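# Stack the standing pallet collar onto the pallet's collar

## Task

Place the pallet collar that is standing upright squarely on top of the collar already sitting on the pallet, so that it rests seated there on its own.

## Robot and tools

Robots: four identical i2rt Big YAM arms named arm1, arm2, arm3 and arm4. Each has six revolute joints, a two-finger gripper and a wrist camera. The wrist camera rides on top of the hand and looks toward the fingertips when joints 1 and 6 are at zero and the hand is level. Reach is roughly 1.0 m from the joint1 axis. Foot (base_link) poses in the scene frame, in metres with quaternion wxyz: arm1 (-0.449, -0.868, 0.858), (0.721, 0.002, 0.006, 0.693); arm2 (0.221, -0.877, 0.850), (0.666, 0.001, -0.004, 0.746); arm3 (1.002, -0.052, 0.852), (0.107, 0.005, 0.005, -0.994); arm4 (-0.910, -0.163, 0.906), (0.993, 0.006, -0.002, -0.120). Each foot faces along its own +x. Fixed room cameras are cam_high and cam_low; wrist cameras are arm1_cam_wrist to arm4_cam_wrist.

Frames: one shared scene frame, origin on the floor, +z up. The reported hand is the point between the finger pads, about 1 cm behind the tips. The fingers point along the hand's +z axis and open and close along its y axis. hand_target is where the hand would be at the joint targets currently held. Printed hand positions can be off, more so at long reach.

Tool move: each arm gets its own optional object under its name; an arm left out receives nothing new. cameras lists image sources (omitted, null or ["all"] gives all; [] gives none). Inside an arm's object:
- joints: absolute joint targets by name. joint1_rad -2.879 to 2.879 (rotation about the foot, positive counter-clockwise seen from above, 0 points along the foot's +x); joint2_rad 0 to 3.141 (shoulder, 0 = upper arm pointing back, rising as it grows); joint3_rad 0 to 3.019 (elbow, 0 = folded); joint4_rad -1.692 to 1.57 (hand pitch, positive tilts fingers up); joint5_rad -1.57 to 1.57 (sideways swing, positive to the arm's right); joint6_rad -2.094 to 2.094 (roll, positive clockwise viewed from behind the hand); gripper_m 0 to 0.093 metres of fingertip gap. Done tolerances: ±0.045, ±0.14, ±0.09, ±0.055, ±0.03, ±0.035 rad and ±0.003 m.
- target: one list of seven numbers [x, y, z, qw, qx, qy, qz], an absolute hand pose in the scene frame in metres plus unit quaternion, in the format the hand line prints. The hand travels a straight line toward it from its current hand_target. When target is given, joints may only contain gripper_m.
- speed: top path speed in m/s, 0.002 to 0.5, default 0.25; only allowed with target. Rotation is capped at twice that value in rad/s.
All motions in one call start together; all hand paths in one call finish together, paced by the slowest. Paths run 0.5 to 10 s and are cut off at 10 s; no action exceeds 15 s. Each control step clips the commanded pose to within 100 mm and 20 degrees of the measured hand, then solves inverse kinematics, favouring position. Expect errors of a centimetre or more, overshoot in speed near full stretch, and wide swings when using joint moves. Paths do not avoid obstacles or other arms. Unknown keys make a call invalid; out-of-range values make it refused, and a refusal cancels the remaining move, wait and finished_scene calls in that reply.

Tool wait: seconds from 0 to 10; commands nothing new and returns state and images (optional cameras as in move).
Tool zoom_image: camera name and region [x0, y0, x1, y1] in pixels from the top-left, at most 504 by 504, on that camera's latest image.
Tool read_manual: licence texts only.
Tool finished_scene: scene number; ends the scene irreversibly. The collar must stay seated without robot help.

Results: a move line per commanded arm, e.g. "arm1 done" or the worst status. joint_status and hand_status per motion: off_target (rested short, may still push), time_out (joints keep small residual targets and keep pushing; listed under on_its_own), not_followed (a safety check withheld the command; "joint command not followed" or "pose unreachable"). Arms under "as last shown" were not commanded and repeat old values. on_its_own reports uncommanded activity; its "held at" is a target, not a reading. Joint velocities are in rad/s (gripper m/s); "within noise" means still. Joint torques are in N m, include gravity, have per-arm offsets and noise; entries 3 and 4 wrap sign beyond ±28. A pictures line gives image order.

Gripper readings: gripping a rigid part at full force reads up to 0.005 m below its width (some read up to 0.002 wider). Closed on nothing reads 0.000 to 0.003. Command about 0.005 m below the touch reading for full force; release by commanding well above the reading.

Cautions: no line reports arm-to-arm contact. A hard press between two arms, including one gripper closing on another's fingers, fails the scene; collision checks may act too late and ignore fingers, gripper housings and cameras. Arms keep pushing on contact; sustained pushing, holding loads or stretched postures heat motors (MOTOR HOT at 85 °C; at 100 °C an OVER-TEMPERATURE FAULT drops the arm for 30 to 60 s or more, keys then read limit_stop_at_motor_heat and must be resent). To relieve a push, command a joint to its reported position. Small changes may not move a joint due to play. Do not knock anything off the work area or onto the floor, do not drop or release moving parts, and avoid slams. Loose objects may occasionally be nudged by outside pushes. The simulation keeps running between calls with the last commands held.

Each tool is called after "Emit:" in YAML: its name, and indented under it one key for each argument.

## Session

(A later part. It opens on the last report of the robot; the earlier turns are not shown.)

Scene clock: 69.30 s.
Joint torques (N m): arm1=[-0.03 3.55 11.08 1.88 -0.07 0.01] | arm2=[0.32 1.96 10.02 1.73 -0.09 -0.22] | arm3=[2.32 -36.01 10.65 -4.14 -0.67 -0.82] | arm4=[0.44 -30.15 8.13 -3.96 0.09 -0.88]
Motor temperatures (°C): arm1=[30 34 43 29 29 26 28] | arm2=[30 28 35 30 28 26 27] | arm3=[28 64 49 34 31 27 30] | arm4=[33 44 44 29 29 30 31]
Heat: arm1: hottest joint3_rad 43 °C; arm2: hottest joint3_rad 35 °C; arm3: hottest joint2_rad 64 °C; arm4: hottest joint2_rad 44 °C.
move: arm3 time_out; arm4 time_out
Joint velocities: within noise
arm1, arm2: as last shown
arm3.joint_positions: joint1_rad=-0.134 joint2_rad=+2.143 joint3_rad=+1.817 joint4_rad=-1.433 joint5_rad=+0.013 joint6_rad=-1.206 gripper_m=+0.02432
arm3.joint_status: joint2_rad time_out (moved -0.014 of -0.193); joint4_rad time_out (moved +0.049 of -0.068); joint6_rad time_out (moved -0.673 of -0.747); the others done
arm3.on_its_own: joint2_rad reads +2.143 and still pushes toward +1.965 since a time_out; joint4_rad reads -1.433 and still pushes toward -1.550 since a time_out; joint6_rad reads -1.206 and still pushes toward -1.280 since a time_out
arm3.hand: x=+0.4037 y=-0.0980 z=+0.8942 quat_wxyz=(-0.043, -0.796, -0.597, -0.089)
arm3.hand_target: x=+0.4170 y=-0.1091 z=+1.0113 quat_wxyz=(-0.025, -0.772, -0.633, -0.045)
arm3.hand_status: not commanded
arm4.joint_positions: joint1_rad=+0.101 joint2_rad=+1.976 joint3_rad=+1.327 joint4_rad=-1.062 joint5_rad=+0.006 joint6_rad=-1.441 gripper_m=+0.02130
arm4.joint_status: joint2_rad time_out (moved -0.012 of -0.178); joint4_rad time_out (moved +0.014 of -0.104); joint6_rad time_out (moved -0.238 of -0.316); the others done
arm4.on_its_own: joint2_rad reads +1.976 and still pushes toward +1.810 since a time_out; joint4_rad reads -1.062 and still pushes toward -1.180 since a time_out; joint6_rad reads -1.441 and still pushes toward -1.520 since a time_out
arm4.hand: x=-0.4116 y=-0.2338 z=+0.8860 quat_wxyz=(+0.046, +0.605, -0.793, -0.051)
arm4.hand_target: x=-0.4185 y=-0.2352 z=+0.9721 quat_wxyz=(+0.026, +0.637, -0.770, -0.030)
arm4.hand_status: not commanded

Emit:
move:
  arm4: {"joints":{"joint1_rad":0.488,"joint2_rad":1.84,"joint3_rad":1.38,"joint4_rad":-1.19,"joint5_rad":0.01,"joint6_rad":-1.47}}
  arm3: {"joints":{"joint1_rad":-0.45,"joint2_rad":2.075,"joint3_rad":1.99,"joint4_rad":-1.58,"joint5_rad":0.0,"joint6_rad":-1.97}}

Emit:
zoom_image:
  camera: "cam_low"
  region: [90, 10, 590, 430]

Emit:
zoom_image:
  camera: "cam_high"
  region: [220, 140, 480, 370]

Emit:
zoom_image:
  camera: "arm1_cam_wrist"
  region: [200, 0, 672, 350]

Scene clock: 81.60 s.
Joint torques (N m): arm1=[-0.03 3.6 11.08 1.88 -0.06 0.01] | arm2=[0.32 1.9 10.02 1.73 -0.09 -0.22] | arm3=[-0.67 -35.08 12.41 -4.77 0.26 -1.27] | arm4=[3.55 -28.45 8.49 -4.46 -0.2 -0.68]
Motor temperatures (°C): arm1=[30 34 44 29 29 26 28] | arm2=[30 28 35 30 28 26 27] | arm3=[28 65 50 34 30 27 30] | arm4=[33 49 44 29 29 31 31]
Heat: arm1: hottest joint3_rad 44 °C; arm2: hottest joint3_rad 35 °C; arm3: hottest joint2_rad 65 °C; arm4: hottest joint2_rad 49 °C.
move: arm3 time_out; arm4 time_out
Joint velocities: within noise
arm1, arm2: as last shown
arm3.joint_positions: joint1_rad=-0.427 joint2_rad=+2.228 joint3_rad=+1.937 joint4_rad=-1.445 joint5_rad=-0.020 joint6_rad=-1.851 gripper_m=+0.02424
arm3.joint_status: joint2_rad time_out (moved +0.085 of -0.068); joint4_rad time_out (moved -0.012 of -0.147); joint6_rad time_out (moved -0.644 of -0.764); the others done
arm3.on_its_own: joint2_rad reads +2.228 and still pushes toward +2.075 since a time_out; joint4_rad reads -1.445 and still pushes toward -1.580 since a time_out; joint6_rad reads -1.851 and still pushes toward -1.970 since a time_out
arm3.hand: x=+0.3832 y=+0.0778 z=+0.8845 quat_wxyz=(-0.075, -0.681, -0.727, -0.040)
arm3.hand_target: x=+0.3961 y=+0.0897 z=+1.0002 quat_wxyz=(-0.044, -0.647, -0.761, -0.023)
arm3.hand_status: not commanded
arm4.joint_positions: joint1_rad=+0.453 joint2_rad=+1.981 joint3_rad=+1.369 joint4_rad=-1.054 joint5_rad=+0.023 joint6_rad=-1.411 gripper_m=+0.02076
arm4.joint_status: joint2_rad time_out (moved +0.005 of -0.136); joint4_rad time_out (moved +0.008 of -0.128); joint6_rad time_out (moved +0.031 of -0.029); the others done
arm4.on_its_own: joint2_rad reads +1.981 and still pushes toward +1.840 since a time_out; joint4_rad reads -1.054 and still pushes toward -1.190 since a time_out; joint6_rad reads -1.411 and still pushes toward -1.470 since a time_out
arm4.hand: x=-0.3965 y=-0.0565 z=+0.8975 quat_wxyz=(+0.039, +0.725, -0.687, -0.019)
arm4.hand_target: x=-0.4144 y=-0.0422 z=+0.9737 quat_wxyz=(+0.031, +0.757, -0.652, -0.016)
arm4.hand_status: not commanded
pictures: arm1_cam_wrist, arm2_cam_wrist, arm3_cam_wrist, arm4_cam_wrist, cam_high, cam_low
Images, in order (width x height): arm1_cam_wrist 672x504, arm2_cam_wrist 672x504, arm3_cam_wrist 672x504, arm4_cam_wrist 672x504, cam_high 672x504, cam_low 672x504.

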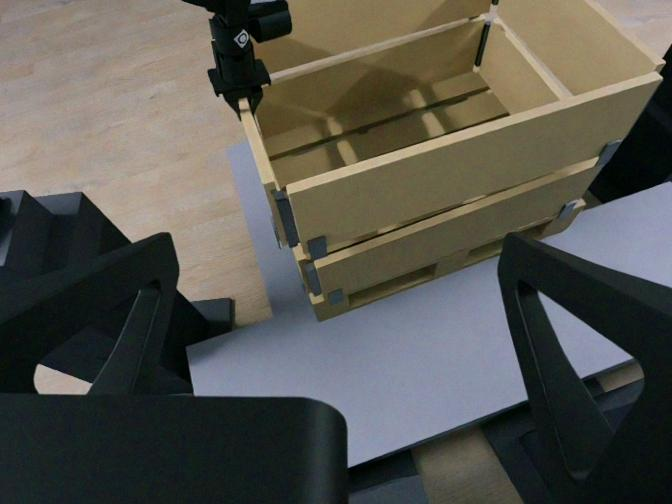

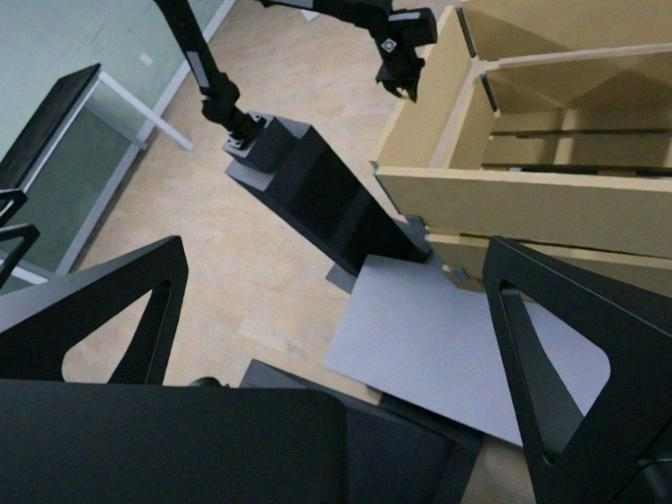

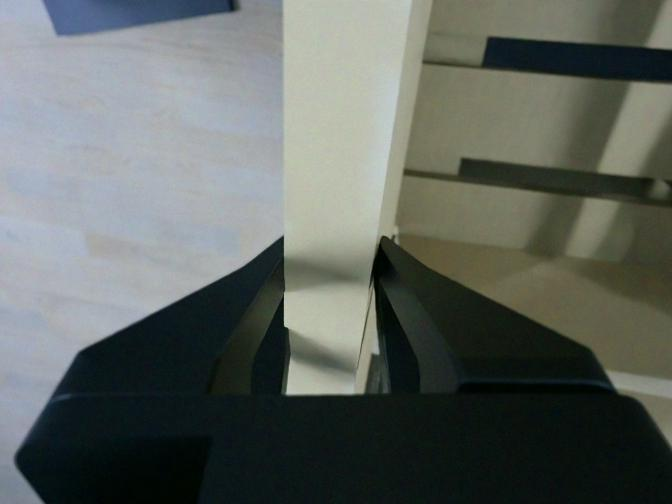

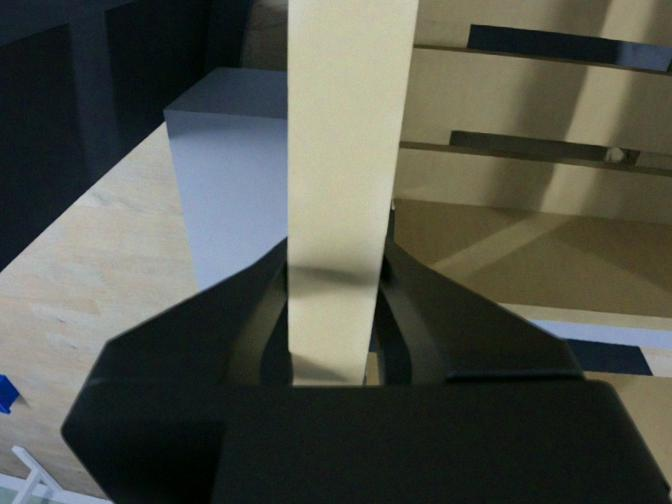

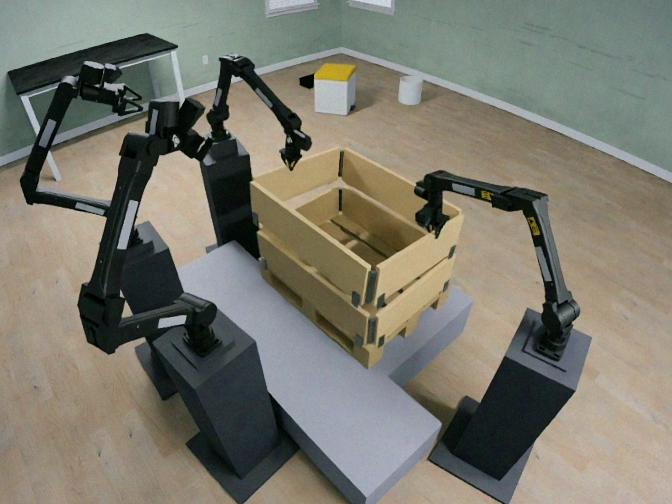

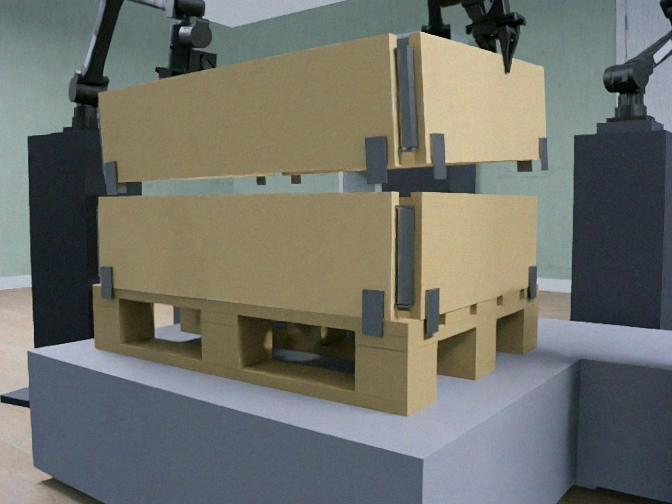

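Scaled by 1.008 (camera's finer frame: 960x720).

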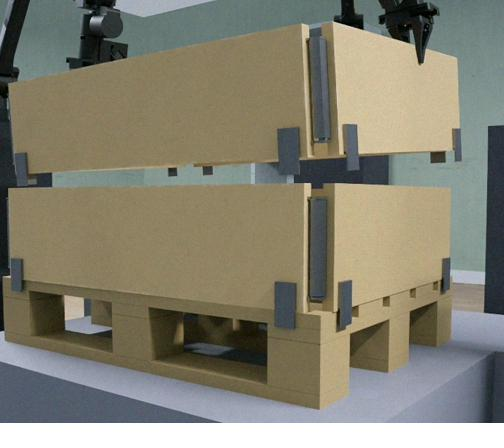

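Scaled by 1.938 (camera's finer frame: 960x720).

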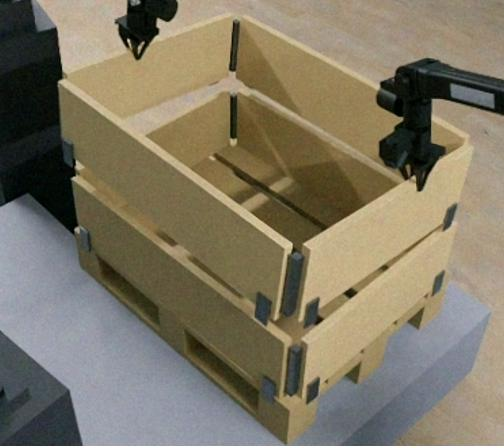

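Scaled by 1.068 (camera's finer frame: 960x720).

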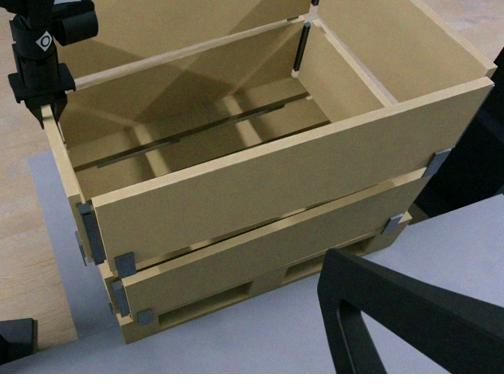

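Emit:
move:
  arm4: {"joints":{"joint1_rad":0.486,"joint2_rad":1.878,"joint3_rad":1.345,"joint4_rad":-1.12,"joint5_rad":0.01,"joint6_rad":-1.47}}
  arm3: {"joints":{"joint1_rad":-0.515,"joint2_rad":2.118,"joint3_rad":2.005,"joint4_rad":-1.54,"joint5_rad":0.0,"joint6_rad":-2.04}}

Emit:
zoom_image:
  camera: "cam_low"
  region: [90, 10, 590, 430]

Emit:
zoom_image:
  camera: "cam_high"
  region: [220, 140, 480, 370]

Emit:
zoom_image:
  camera: "arm1_cam_wrist"
  region: [200, 0, 672, 350]

Scene clock: 102.03 s.
Joint torques (N m): arm1=[-0.03 3.6 11.07 1.85 -0.06 0.01] | arm2=[0.32 1.9 10 1.73 -0.09 -0.22] | arm3=[-0.97 -34.55 13.05 -4.31 0.61 -1.68] | arm4=[3.31 -27.93 6.53 -3.99 -0.27 -0.71]
Motor temperatures (°C): arm1=[30 34 45 29 29 26 28] | arm2=[30 28 36 29 28 26 27] | arm3=[28 69 54 35 30 29 30] | arm4=[33 52 43 29 29 30 32]
Heat: arm1: hottest joint3_rad 45 °C; arm2: hottest joint3_rad 36 °C; arm3: hottest joint2_rad 69 °C; arm4: hottest joint2_rad 52 °C.
move: arm3 time_out; arm4 time_out
Joint velocities: within noise
arm1, arm2: as last shown
arm3.joint_positions: joint1_rad=-0.489 joint2_rad=+2.263 joint3_rad=+1.943 joint4_rad=-1.419 joint5_rad=-0.019 joint6_rad=-1.880 gripper_m=+0.02412
arm3.joint_status: joint2_rad time_out (moved +0.035 of -0.110); joint4_rad time_out (moved +0.026 of -0.095); joint6_rad time_out (moved -0.029 of -0.189); the others done
arm3.on_its_own: joint2_rad reads +2.263 and still pushes toward +2.118 since a time_out; joint4_rad reads -1.419 and still pushes toward -1.540 since a time_out; joint6_rad reads -1.880 and still pushes toward -2.040 since a time_out
arm3.hand: x=+0.3881 y=+0.1175 z=+0.8644 quat_wxyz=(-0.078, -0.693, -0.716, -0.038)
arm3.hand_target: x=+0.3938 y=+0.1352 z=+0.9790 quat_wxyz=(-0.038, -0.645, -0.763, -0.023)
arm3.hand_status: not commanded
arm4.joint_positions: joint1_rad=+0.453 joint2_rad=+2.009 joint3_rad=+1.355 joint4_rad=-0.996 joint5_rad=+0.016 joint6_rad=-1.408 gripper_m=+0.02076
arm4.joint_status: joint4_rad time_out (moved +0.058 of -0.066); joint6_rad time_out (moved +0.003 of -0.059); the others done
arm4.on_its_own: joint4_rad reads -0.996 and still pushes toward -1.120 since a time_out; joint6_rad reads -1.408 and still pushes toward -1.470 since a time_out
arm4.hand: x=-0.3936 y=-0.0543 z=+0.8779 quat_wxyz=(+0.031, +0.724, -0.689, -0.018)
arm4.hand_target: x=-0.4149 y=-0.0413 z=+0.9427 quat_wxyz=(+0.029, +0.756, -0.653, -0.021)
arm4.hand_status: not commanded
pictures: arm1_cam_wrist, arm2_cam_wrist, arm3_cam_wrist, arm4_cam_wrist, cam_high, cam_low
Images, in order (width x height): arm1_cam_wrist 672x504, arm2_cam_wrist 672x504, arm3_cam_wrist 672x504, arm4_cam_wrist 672x504, cam_high 672x504, cam_low 672x504.

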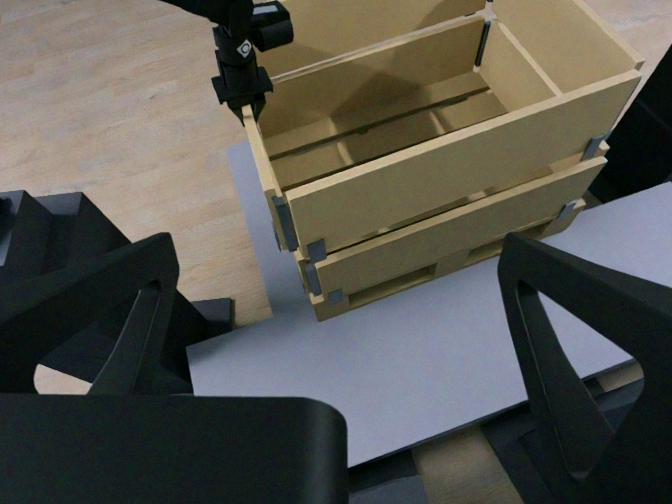

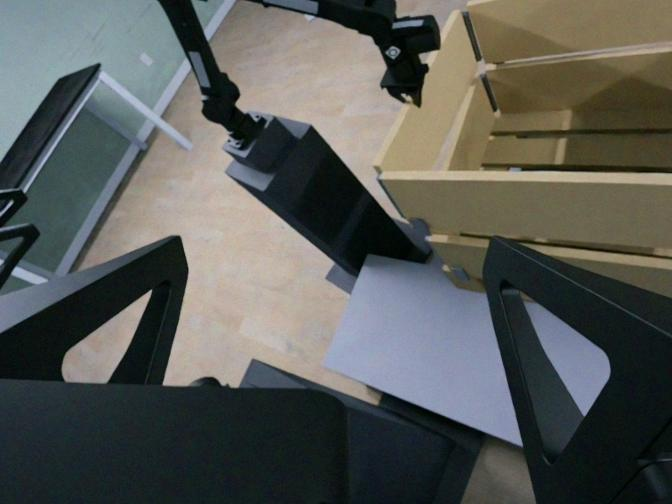

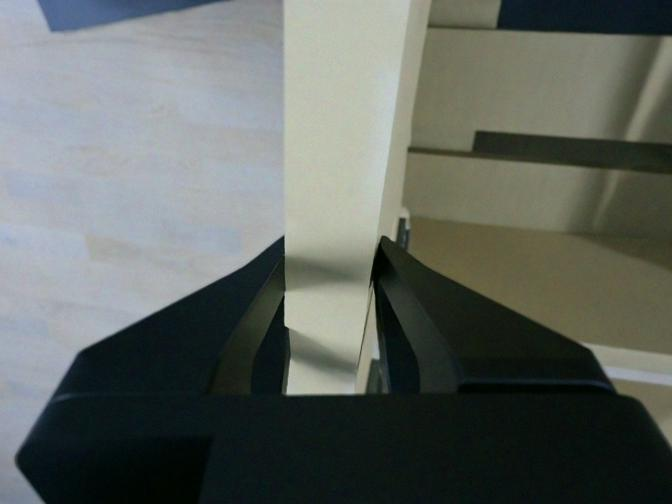

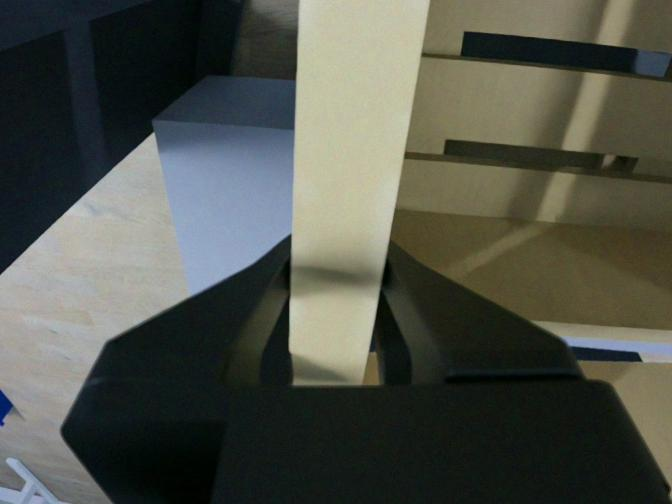

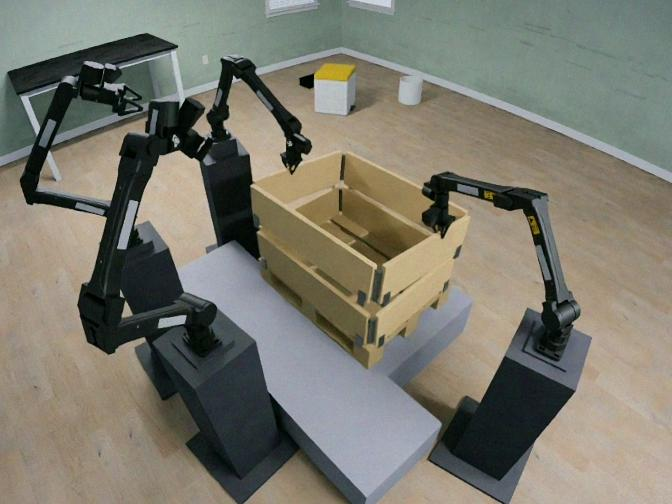

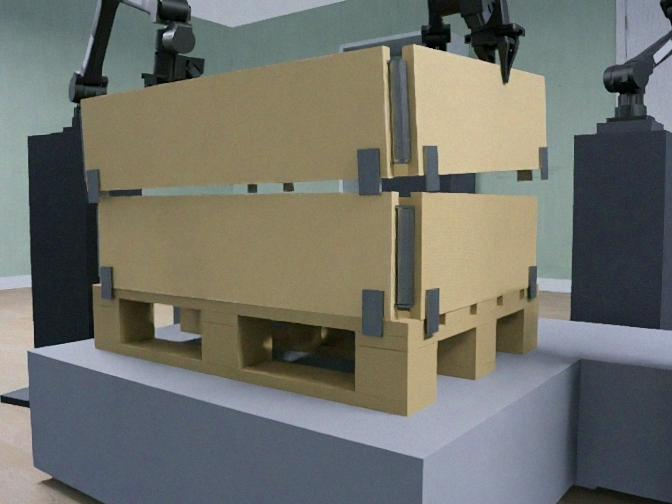

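Scaled by 1.008 (camera's finer frame: 960x720).

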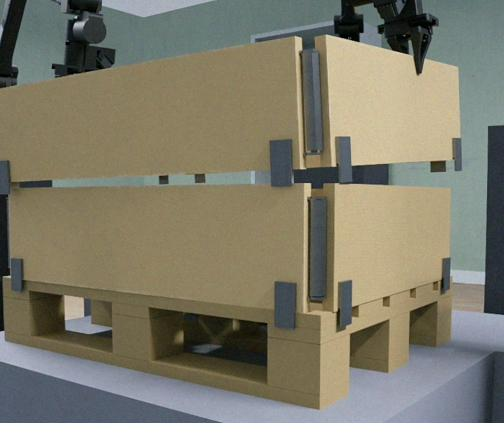

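Scaled by 1.938 (camera's finer frame: 960x720).

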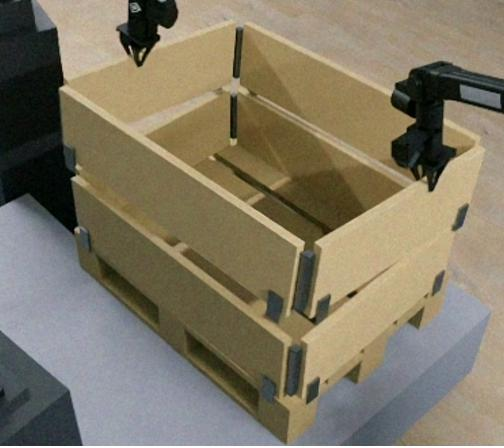

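Scaled by 1.068 (camera's finer frame: 960x720).

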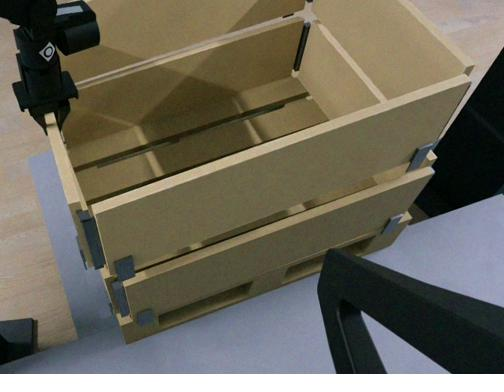

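Emit:
move:
  arm4: {"joints":{"joint1_rad":0.42,"joint2_rad":1.91,"joint3_rad":1.315,"joint4_rad":-1.065,"joint5_rad":0.01,"joint6_rad":-1.48}}
  arm3: {"joints":{"joint1_rad":-0.43,"joint2_rad":2.135,"joint3_rad":1.975,"joint4_rad":-1.49,"joint5_rad":0.0,"joint6_rad":-2.01}}

Emit:
zoom_image:
  camera: "cam_low"
  region: [80, 10, 580, 430]

Emit:
zoom_image:
  camera: "cam_high"
  region: [220, 140, 480, 370]

Emit:
zoom_image:
  camera: "arm1_cam_wrist"
  region: [200, 0, 672, 350]

Scene clock: 115.57 s.
Joint torques (N m): arm1=[0.03 3.6 11.07 1.88 -0.06 0.01] | arm2=[0.32 1.9 10.02 1.73 -0.09 -0.22] | arm3=[1.26 -33.96 10.8 -3.41 0.11 -1.4] | arm4=[0.26 -27.52 6.46 -3.63 0.34 -0.77]
Motor temperatures (°C): arm1=[30 34 45 29 29 26 28] | arm2=[30 28 36 29 28 26 27] | arm3=[28 63 55 35 30 30 30] | arm4=[33 52 42 29 29 30 32]
Heat: arm1: hottest joint3_rad 45 °C; arm2: hottest joint3_rad 36 °C; arm3: hottest joint2_rad 63 °C; arm4: hottest joint2_rad 52 °C.
move: arm3 time_out; arm4 time_out
Joint velocities: within noise
arm1, arm2: as last shown
arm3.joint_positions: joint1_rad=-0.430 joint2_rad=+2.272 joint3_rad=+1.941 joint4_rad=-1.394 joint5_rad=-0.005 joint6_rad=-1.878 gripper_m=+0.02405
arm3.joint_status: joint4_rad time_out (moved +0.025 of -0.071); joint6_rad time_out (moved +0.002 of -0.130); the others done
arm3.on_its_own: joint4_rad reads -1.394 and still pushes toward -1.490 since a time_out; joint6_rad reads -1.878 and still pushes toward -2.010 since a time_out
arm3.hand: x=+0.3757 y=+0.0847 z=+0.8565 quat_wxyz=(-0.068, -0.672, -0.736, -0.043)
arm3.hand_target: x=+0.3772 y=+0.0838 z=+0.9558 quat_wxyz=(-0.036, -0.624, -0.781, -0.025)
arm3.hand_status: not commanded
arm4.joint_positions: joint1_rad=+0.423 joint2_rad=+2.037 joint3_rad=+1.321 joint4_rad=-0.955 joint5_rad=-0.010 joint6_rad=-1.412 gripper_m=+0.02082
arm4.joint_status: joint4_rad time_out (moved +0.041 of -0.069); joint6_rad time_out (moved -0.005 of -0.072); the others done
arm4.on_its_own: joint4_rad reads -0.955 and still pushes toward -1.065 since a time_out; joint6_rad reads -1.412 and still pushes toward -1.480 since a time_out
arm4.hand: x=-0.4023 y=-0.0673 z=+0.8537 quat_wxyz=(+0.031, +0.715, -0.698, -0.035)
arm4.hand_target: x=-0.4119 y=-0.0729 z=+0.9166 quat_wxyz=(+0.029, +0.738, -0.674, -0.029)
arm4.hand_status: not commanded
pictures: arm1_cam_wrist, arm2_cam_wrist, arm3_cam_wrist, arm4_cam_wrist, cam_high, cam_low
Images, in order (width x height): arm1_cam_wrist 672x504, arm2_cam_wrist 672x504, arm3_cam_wrist 672x504, arm4_cam_wrist 672x504, cam_high 672x504, cam_low 672x504.

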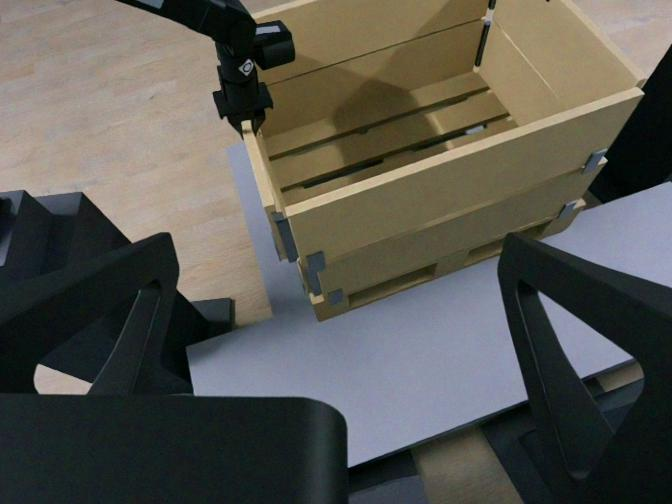

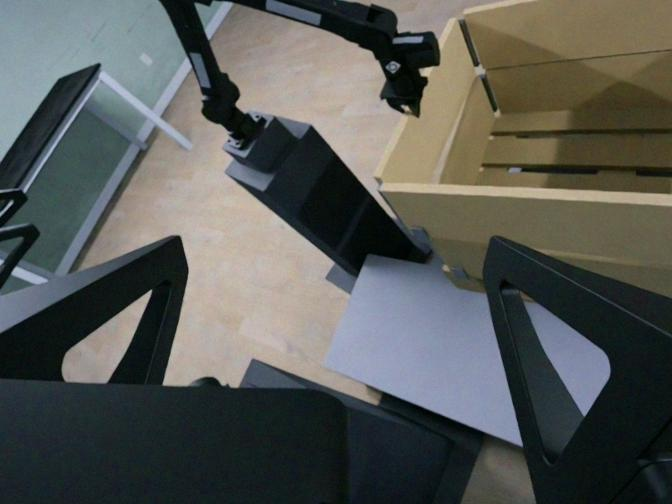

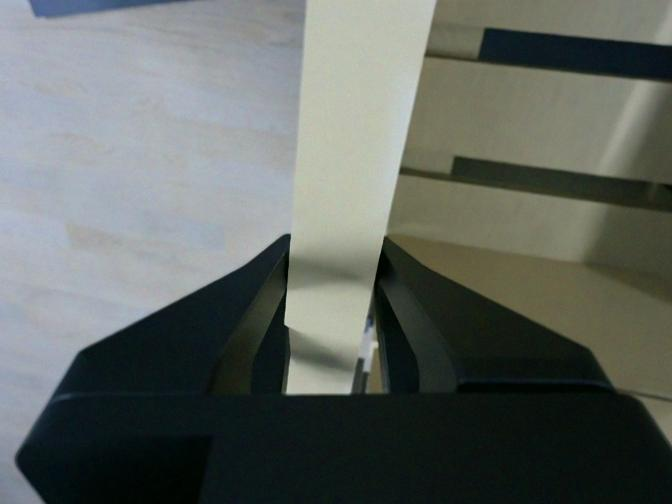

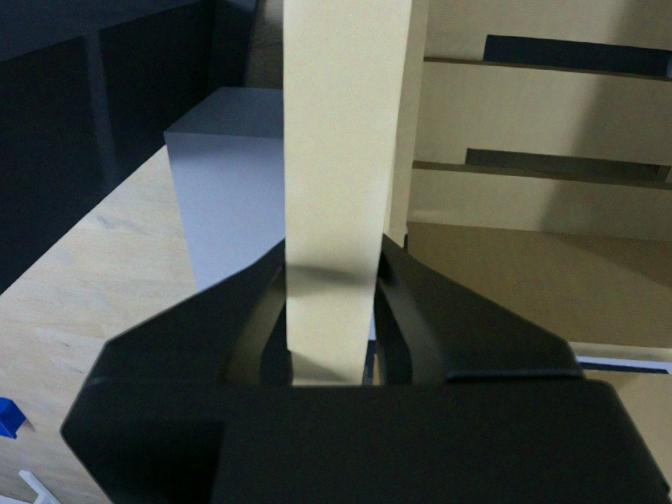

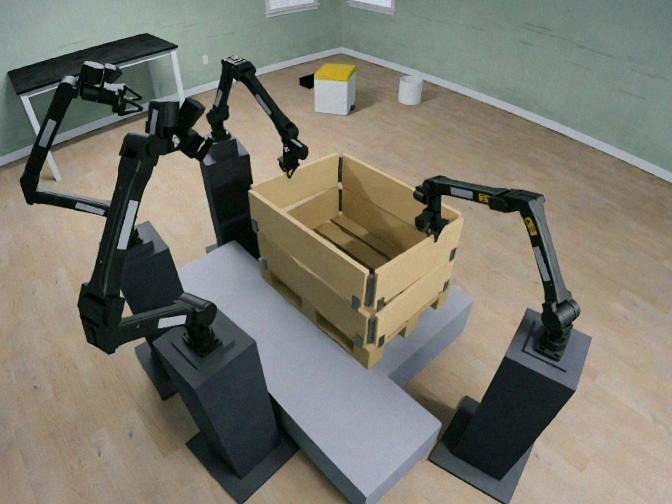

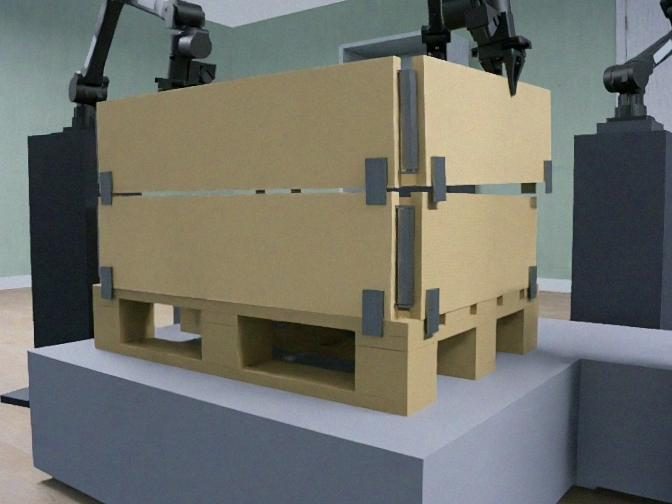

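Scaled by 1.008 (camera's finer frame: 960x720).

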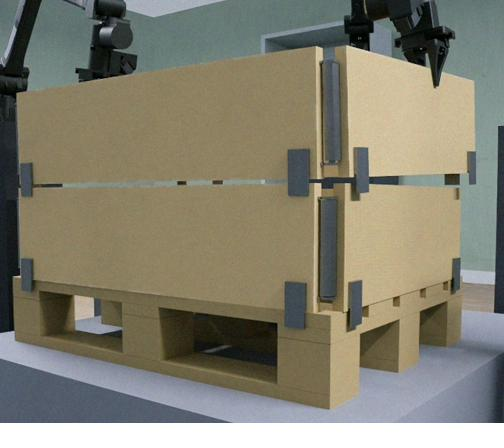

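Scaled by 1.938 (camera's finer frame: 960x720).

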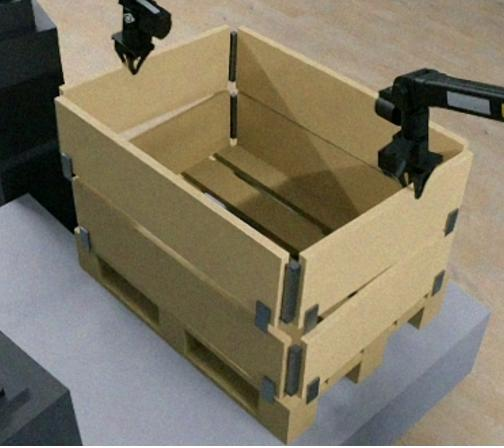

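Scaled by 1.068 (camera's finer frame: 960x720).

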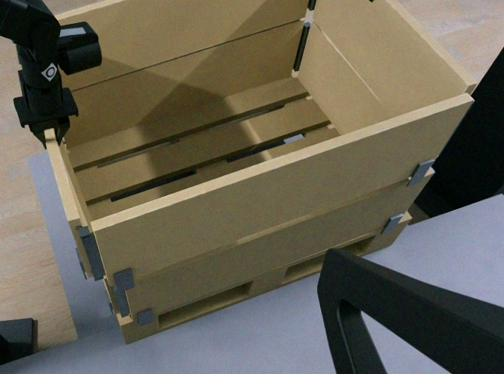

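Emit:
move:
  arm4: {"joints":{"joint1_rad":0.435,"joint2_rad":1.925,"joint3_rad":1.385,"joint4_rad":-1.115,"joint5_rad":0.01,"joint6_rad":-1.48}}
  arm3: {"joints":{"joint1_rad":-0.485,"joint2_rad":2.09,"joint3_rad":1.94,"joint4_rad":-1.50,"joint5_rad":0.0,"joint6_rad":-2.03}}

Emit:
zoom_image:
  camera: "cam_low"
  region: [80, 10, 580, 430]

Emit:
zoom_image:
  camera: "cam_high"
  region: [220, 140, 480, 370]

Emit:
zoom_image:
  camera: "arm1_cam_wrist"
  region: [200, 0, 672, 350]

Scene clock: 129.87 s.
Joint torques (N m): arm1=[0.03 3.55 11.08 1.85 -0.06 0.01] | arm2=[0.32 1.96 10.02 1.73 -0.09 -0.22] | arm3=[-0.91 -37.3 9.39 -3.77 0.4 -1.56] | arm4=[1.26 -27.87 9.99 -5.34 0.36 -0.63]
Motor temperatures (°C): arm1=[30 34 45 29 29 26 28] | arm2=[30 28 36 29 28 26 27] | arm3=[28 60 53 34 29 30 31] | arm4=[33 52 42 29 29 31 32]
Heat: arm1: hottest joint3_rad 45 °C; arm2: hottest joint3_rad 36 °C; arm3: hottest joint2_rad 60 °C; arm4: hottest joint2_rad 52 °C.
move: arm3 time_out; arm4 time_out
Joint velocities: within noise
arm1, arm2: as last shown
arm3.joint_positions: joint1_rad=-0.459 joint2_rad=+2.267 joint3_rad=+1.923 joint4_rad=-1.394 joint5_rad=-0.014 joint6_rad=-1.883 gripper_m=+0.02399
arm3.joint_status: joint2_rad time_out (moved -0.005 of -0.182); joint4_rad time_out (moved +0.000 of -0.106); joint6_rad time_out (moved -0.005 of -0.152); the others done
arm3.on_its_own: joint2_rad reads +2.267 and still pushes toward +2.090 since a time_out; joint4_rad reads -1.394 and still pushes toward -1.500 since a time_out; joint6_rad reads -1.883 and still pushes toward -2.030 since a time_out
arm3.hand: x=+0.3855 y=+0.0995 z=+0.8539 quat_wxyz=(-0.076, -0.681, -0.727, -0.041)
arm3.hand_target: x=+0.3973 y=+0.1143 z=+0.9719 quat_wxyz=(-0.036, -0.637, -0.770, -0.023)
arm3.hand_status: not commanded
arm4.joint_positions: joint1_rad=+0.425 joint2_rad=+2.051 joint3_rad=+1.352 joint4_rad=-0.955 joint5_rad=-0.001 joint6_rad=-1.426 gripper_m=+0.02069
arm4.joint_status: joint4_rad time_out (moved +0.000 of -0.160); joint6_rad time_out (moved -0.014 of -0.068); the others done
arm4.on_its_own: joint4_rad reads -0.955 and still pushes toward -1.115 since a time_out; joint6_rad reads -1.426 and still pushes toward -1.480 since a time_out
arm4.hand: x=-0.3898 y=-0.0653 z=+0.8547 quat_wxyz=(+0.027, +0.721, -0.692, -0.027)
arm4.hand_target: x=-0.3959 y=-0.0639 z=+0.9316 quat_wxyz=(+0.030, +0.743, -0.668, -0.023)
arm4.hand_status: not commanded
pictures: arm1_cam_wrist, arm2_cam_wrist, arm3_cam_wrist, arm4_cam_wrist, cam_high, cam_low
Images, in order (width x height): arm1_cam_wrist 672x504, arm2_cam_wrist 672x504, arm3_cam_wrist 672x504, arm4_cam_wrist 672x504, cam_high 672x504, cam_low 672x504.

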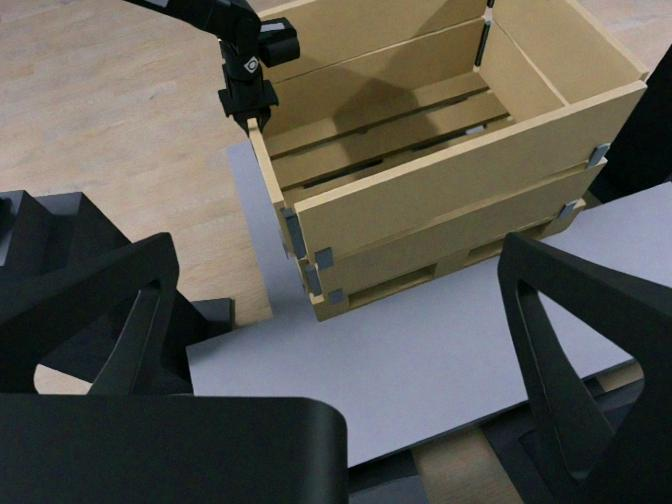

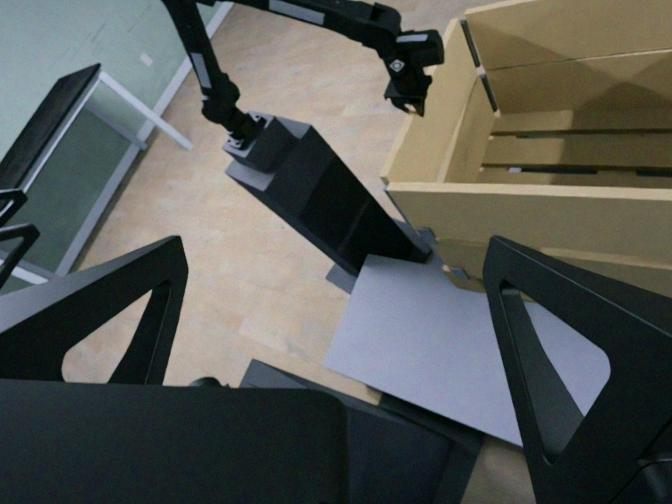

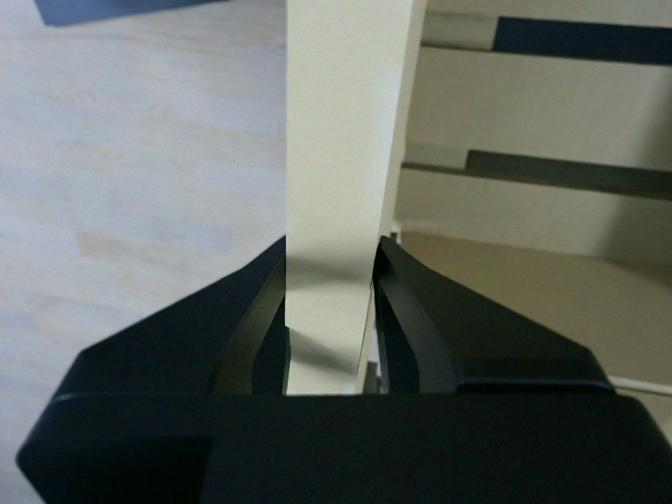

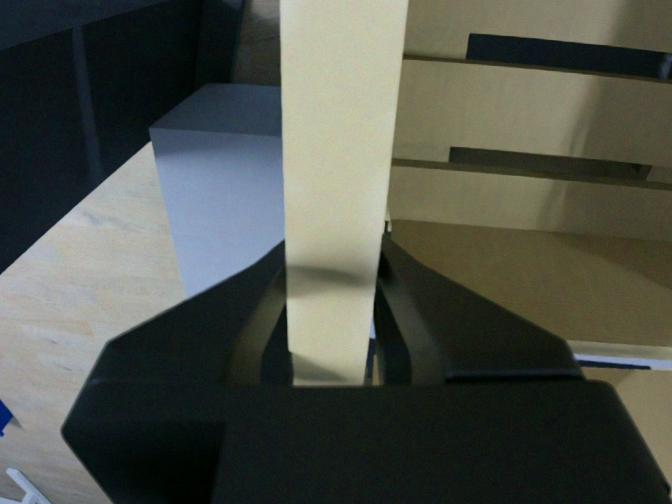

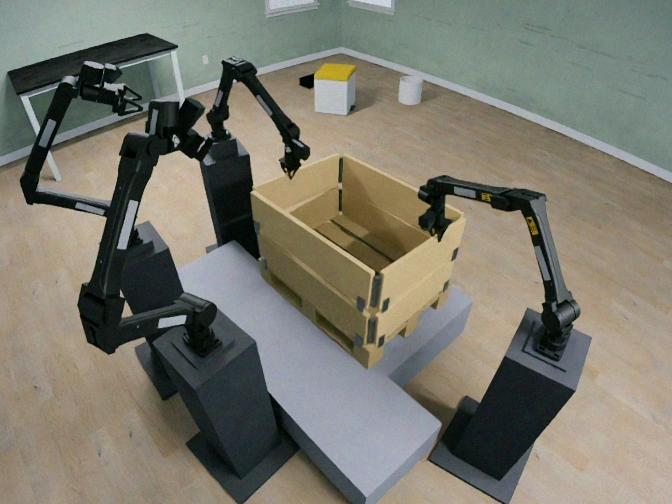

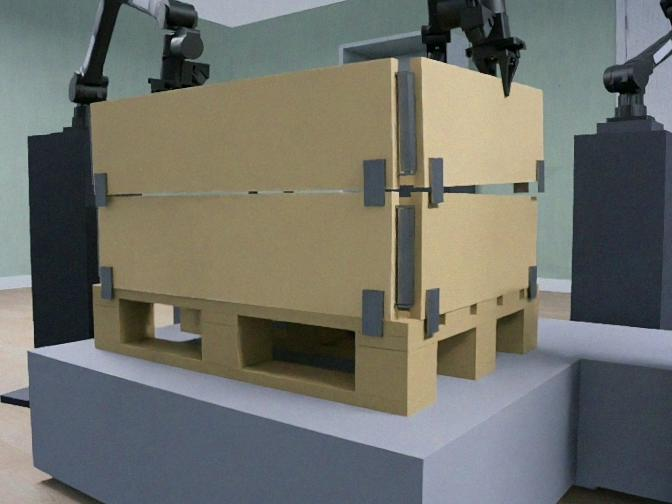

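Scaled by 1.008 (camera's finer frame: 960x720).

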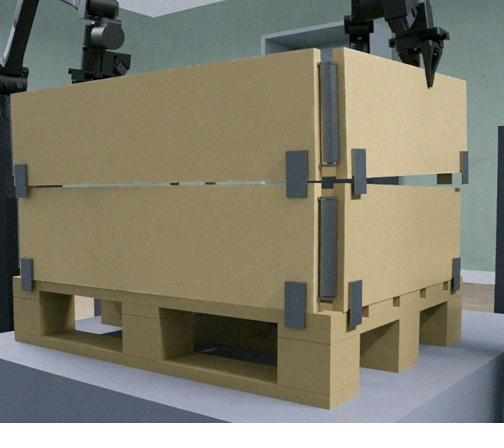

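Scaled by 1.938 (camera's finer frame: 960x720).

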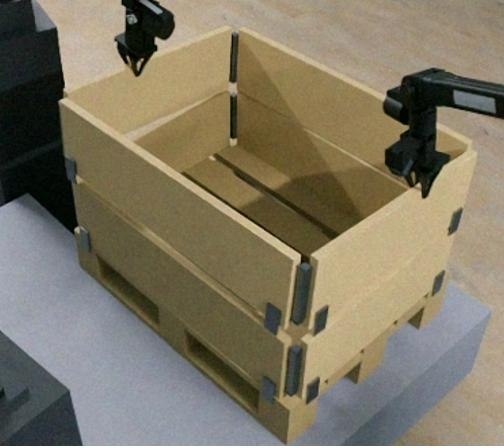

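Scaled by 1.068 (camera's finer frame: 960x720).

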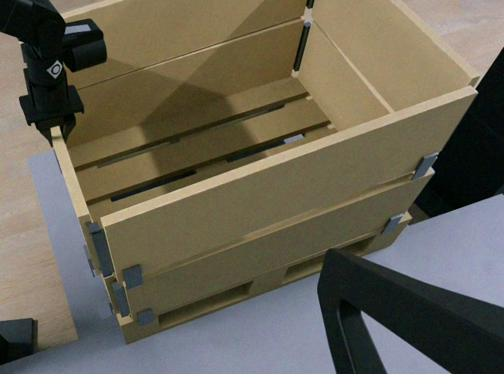

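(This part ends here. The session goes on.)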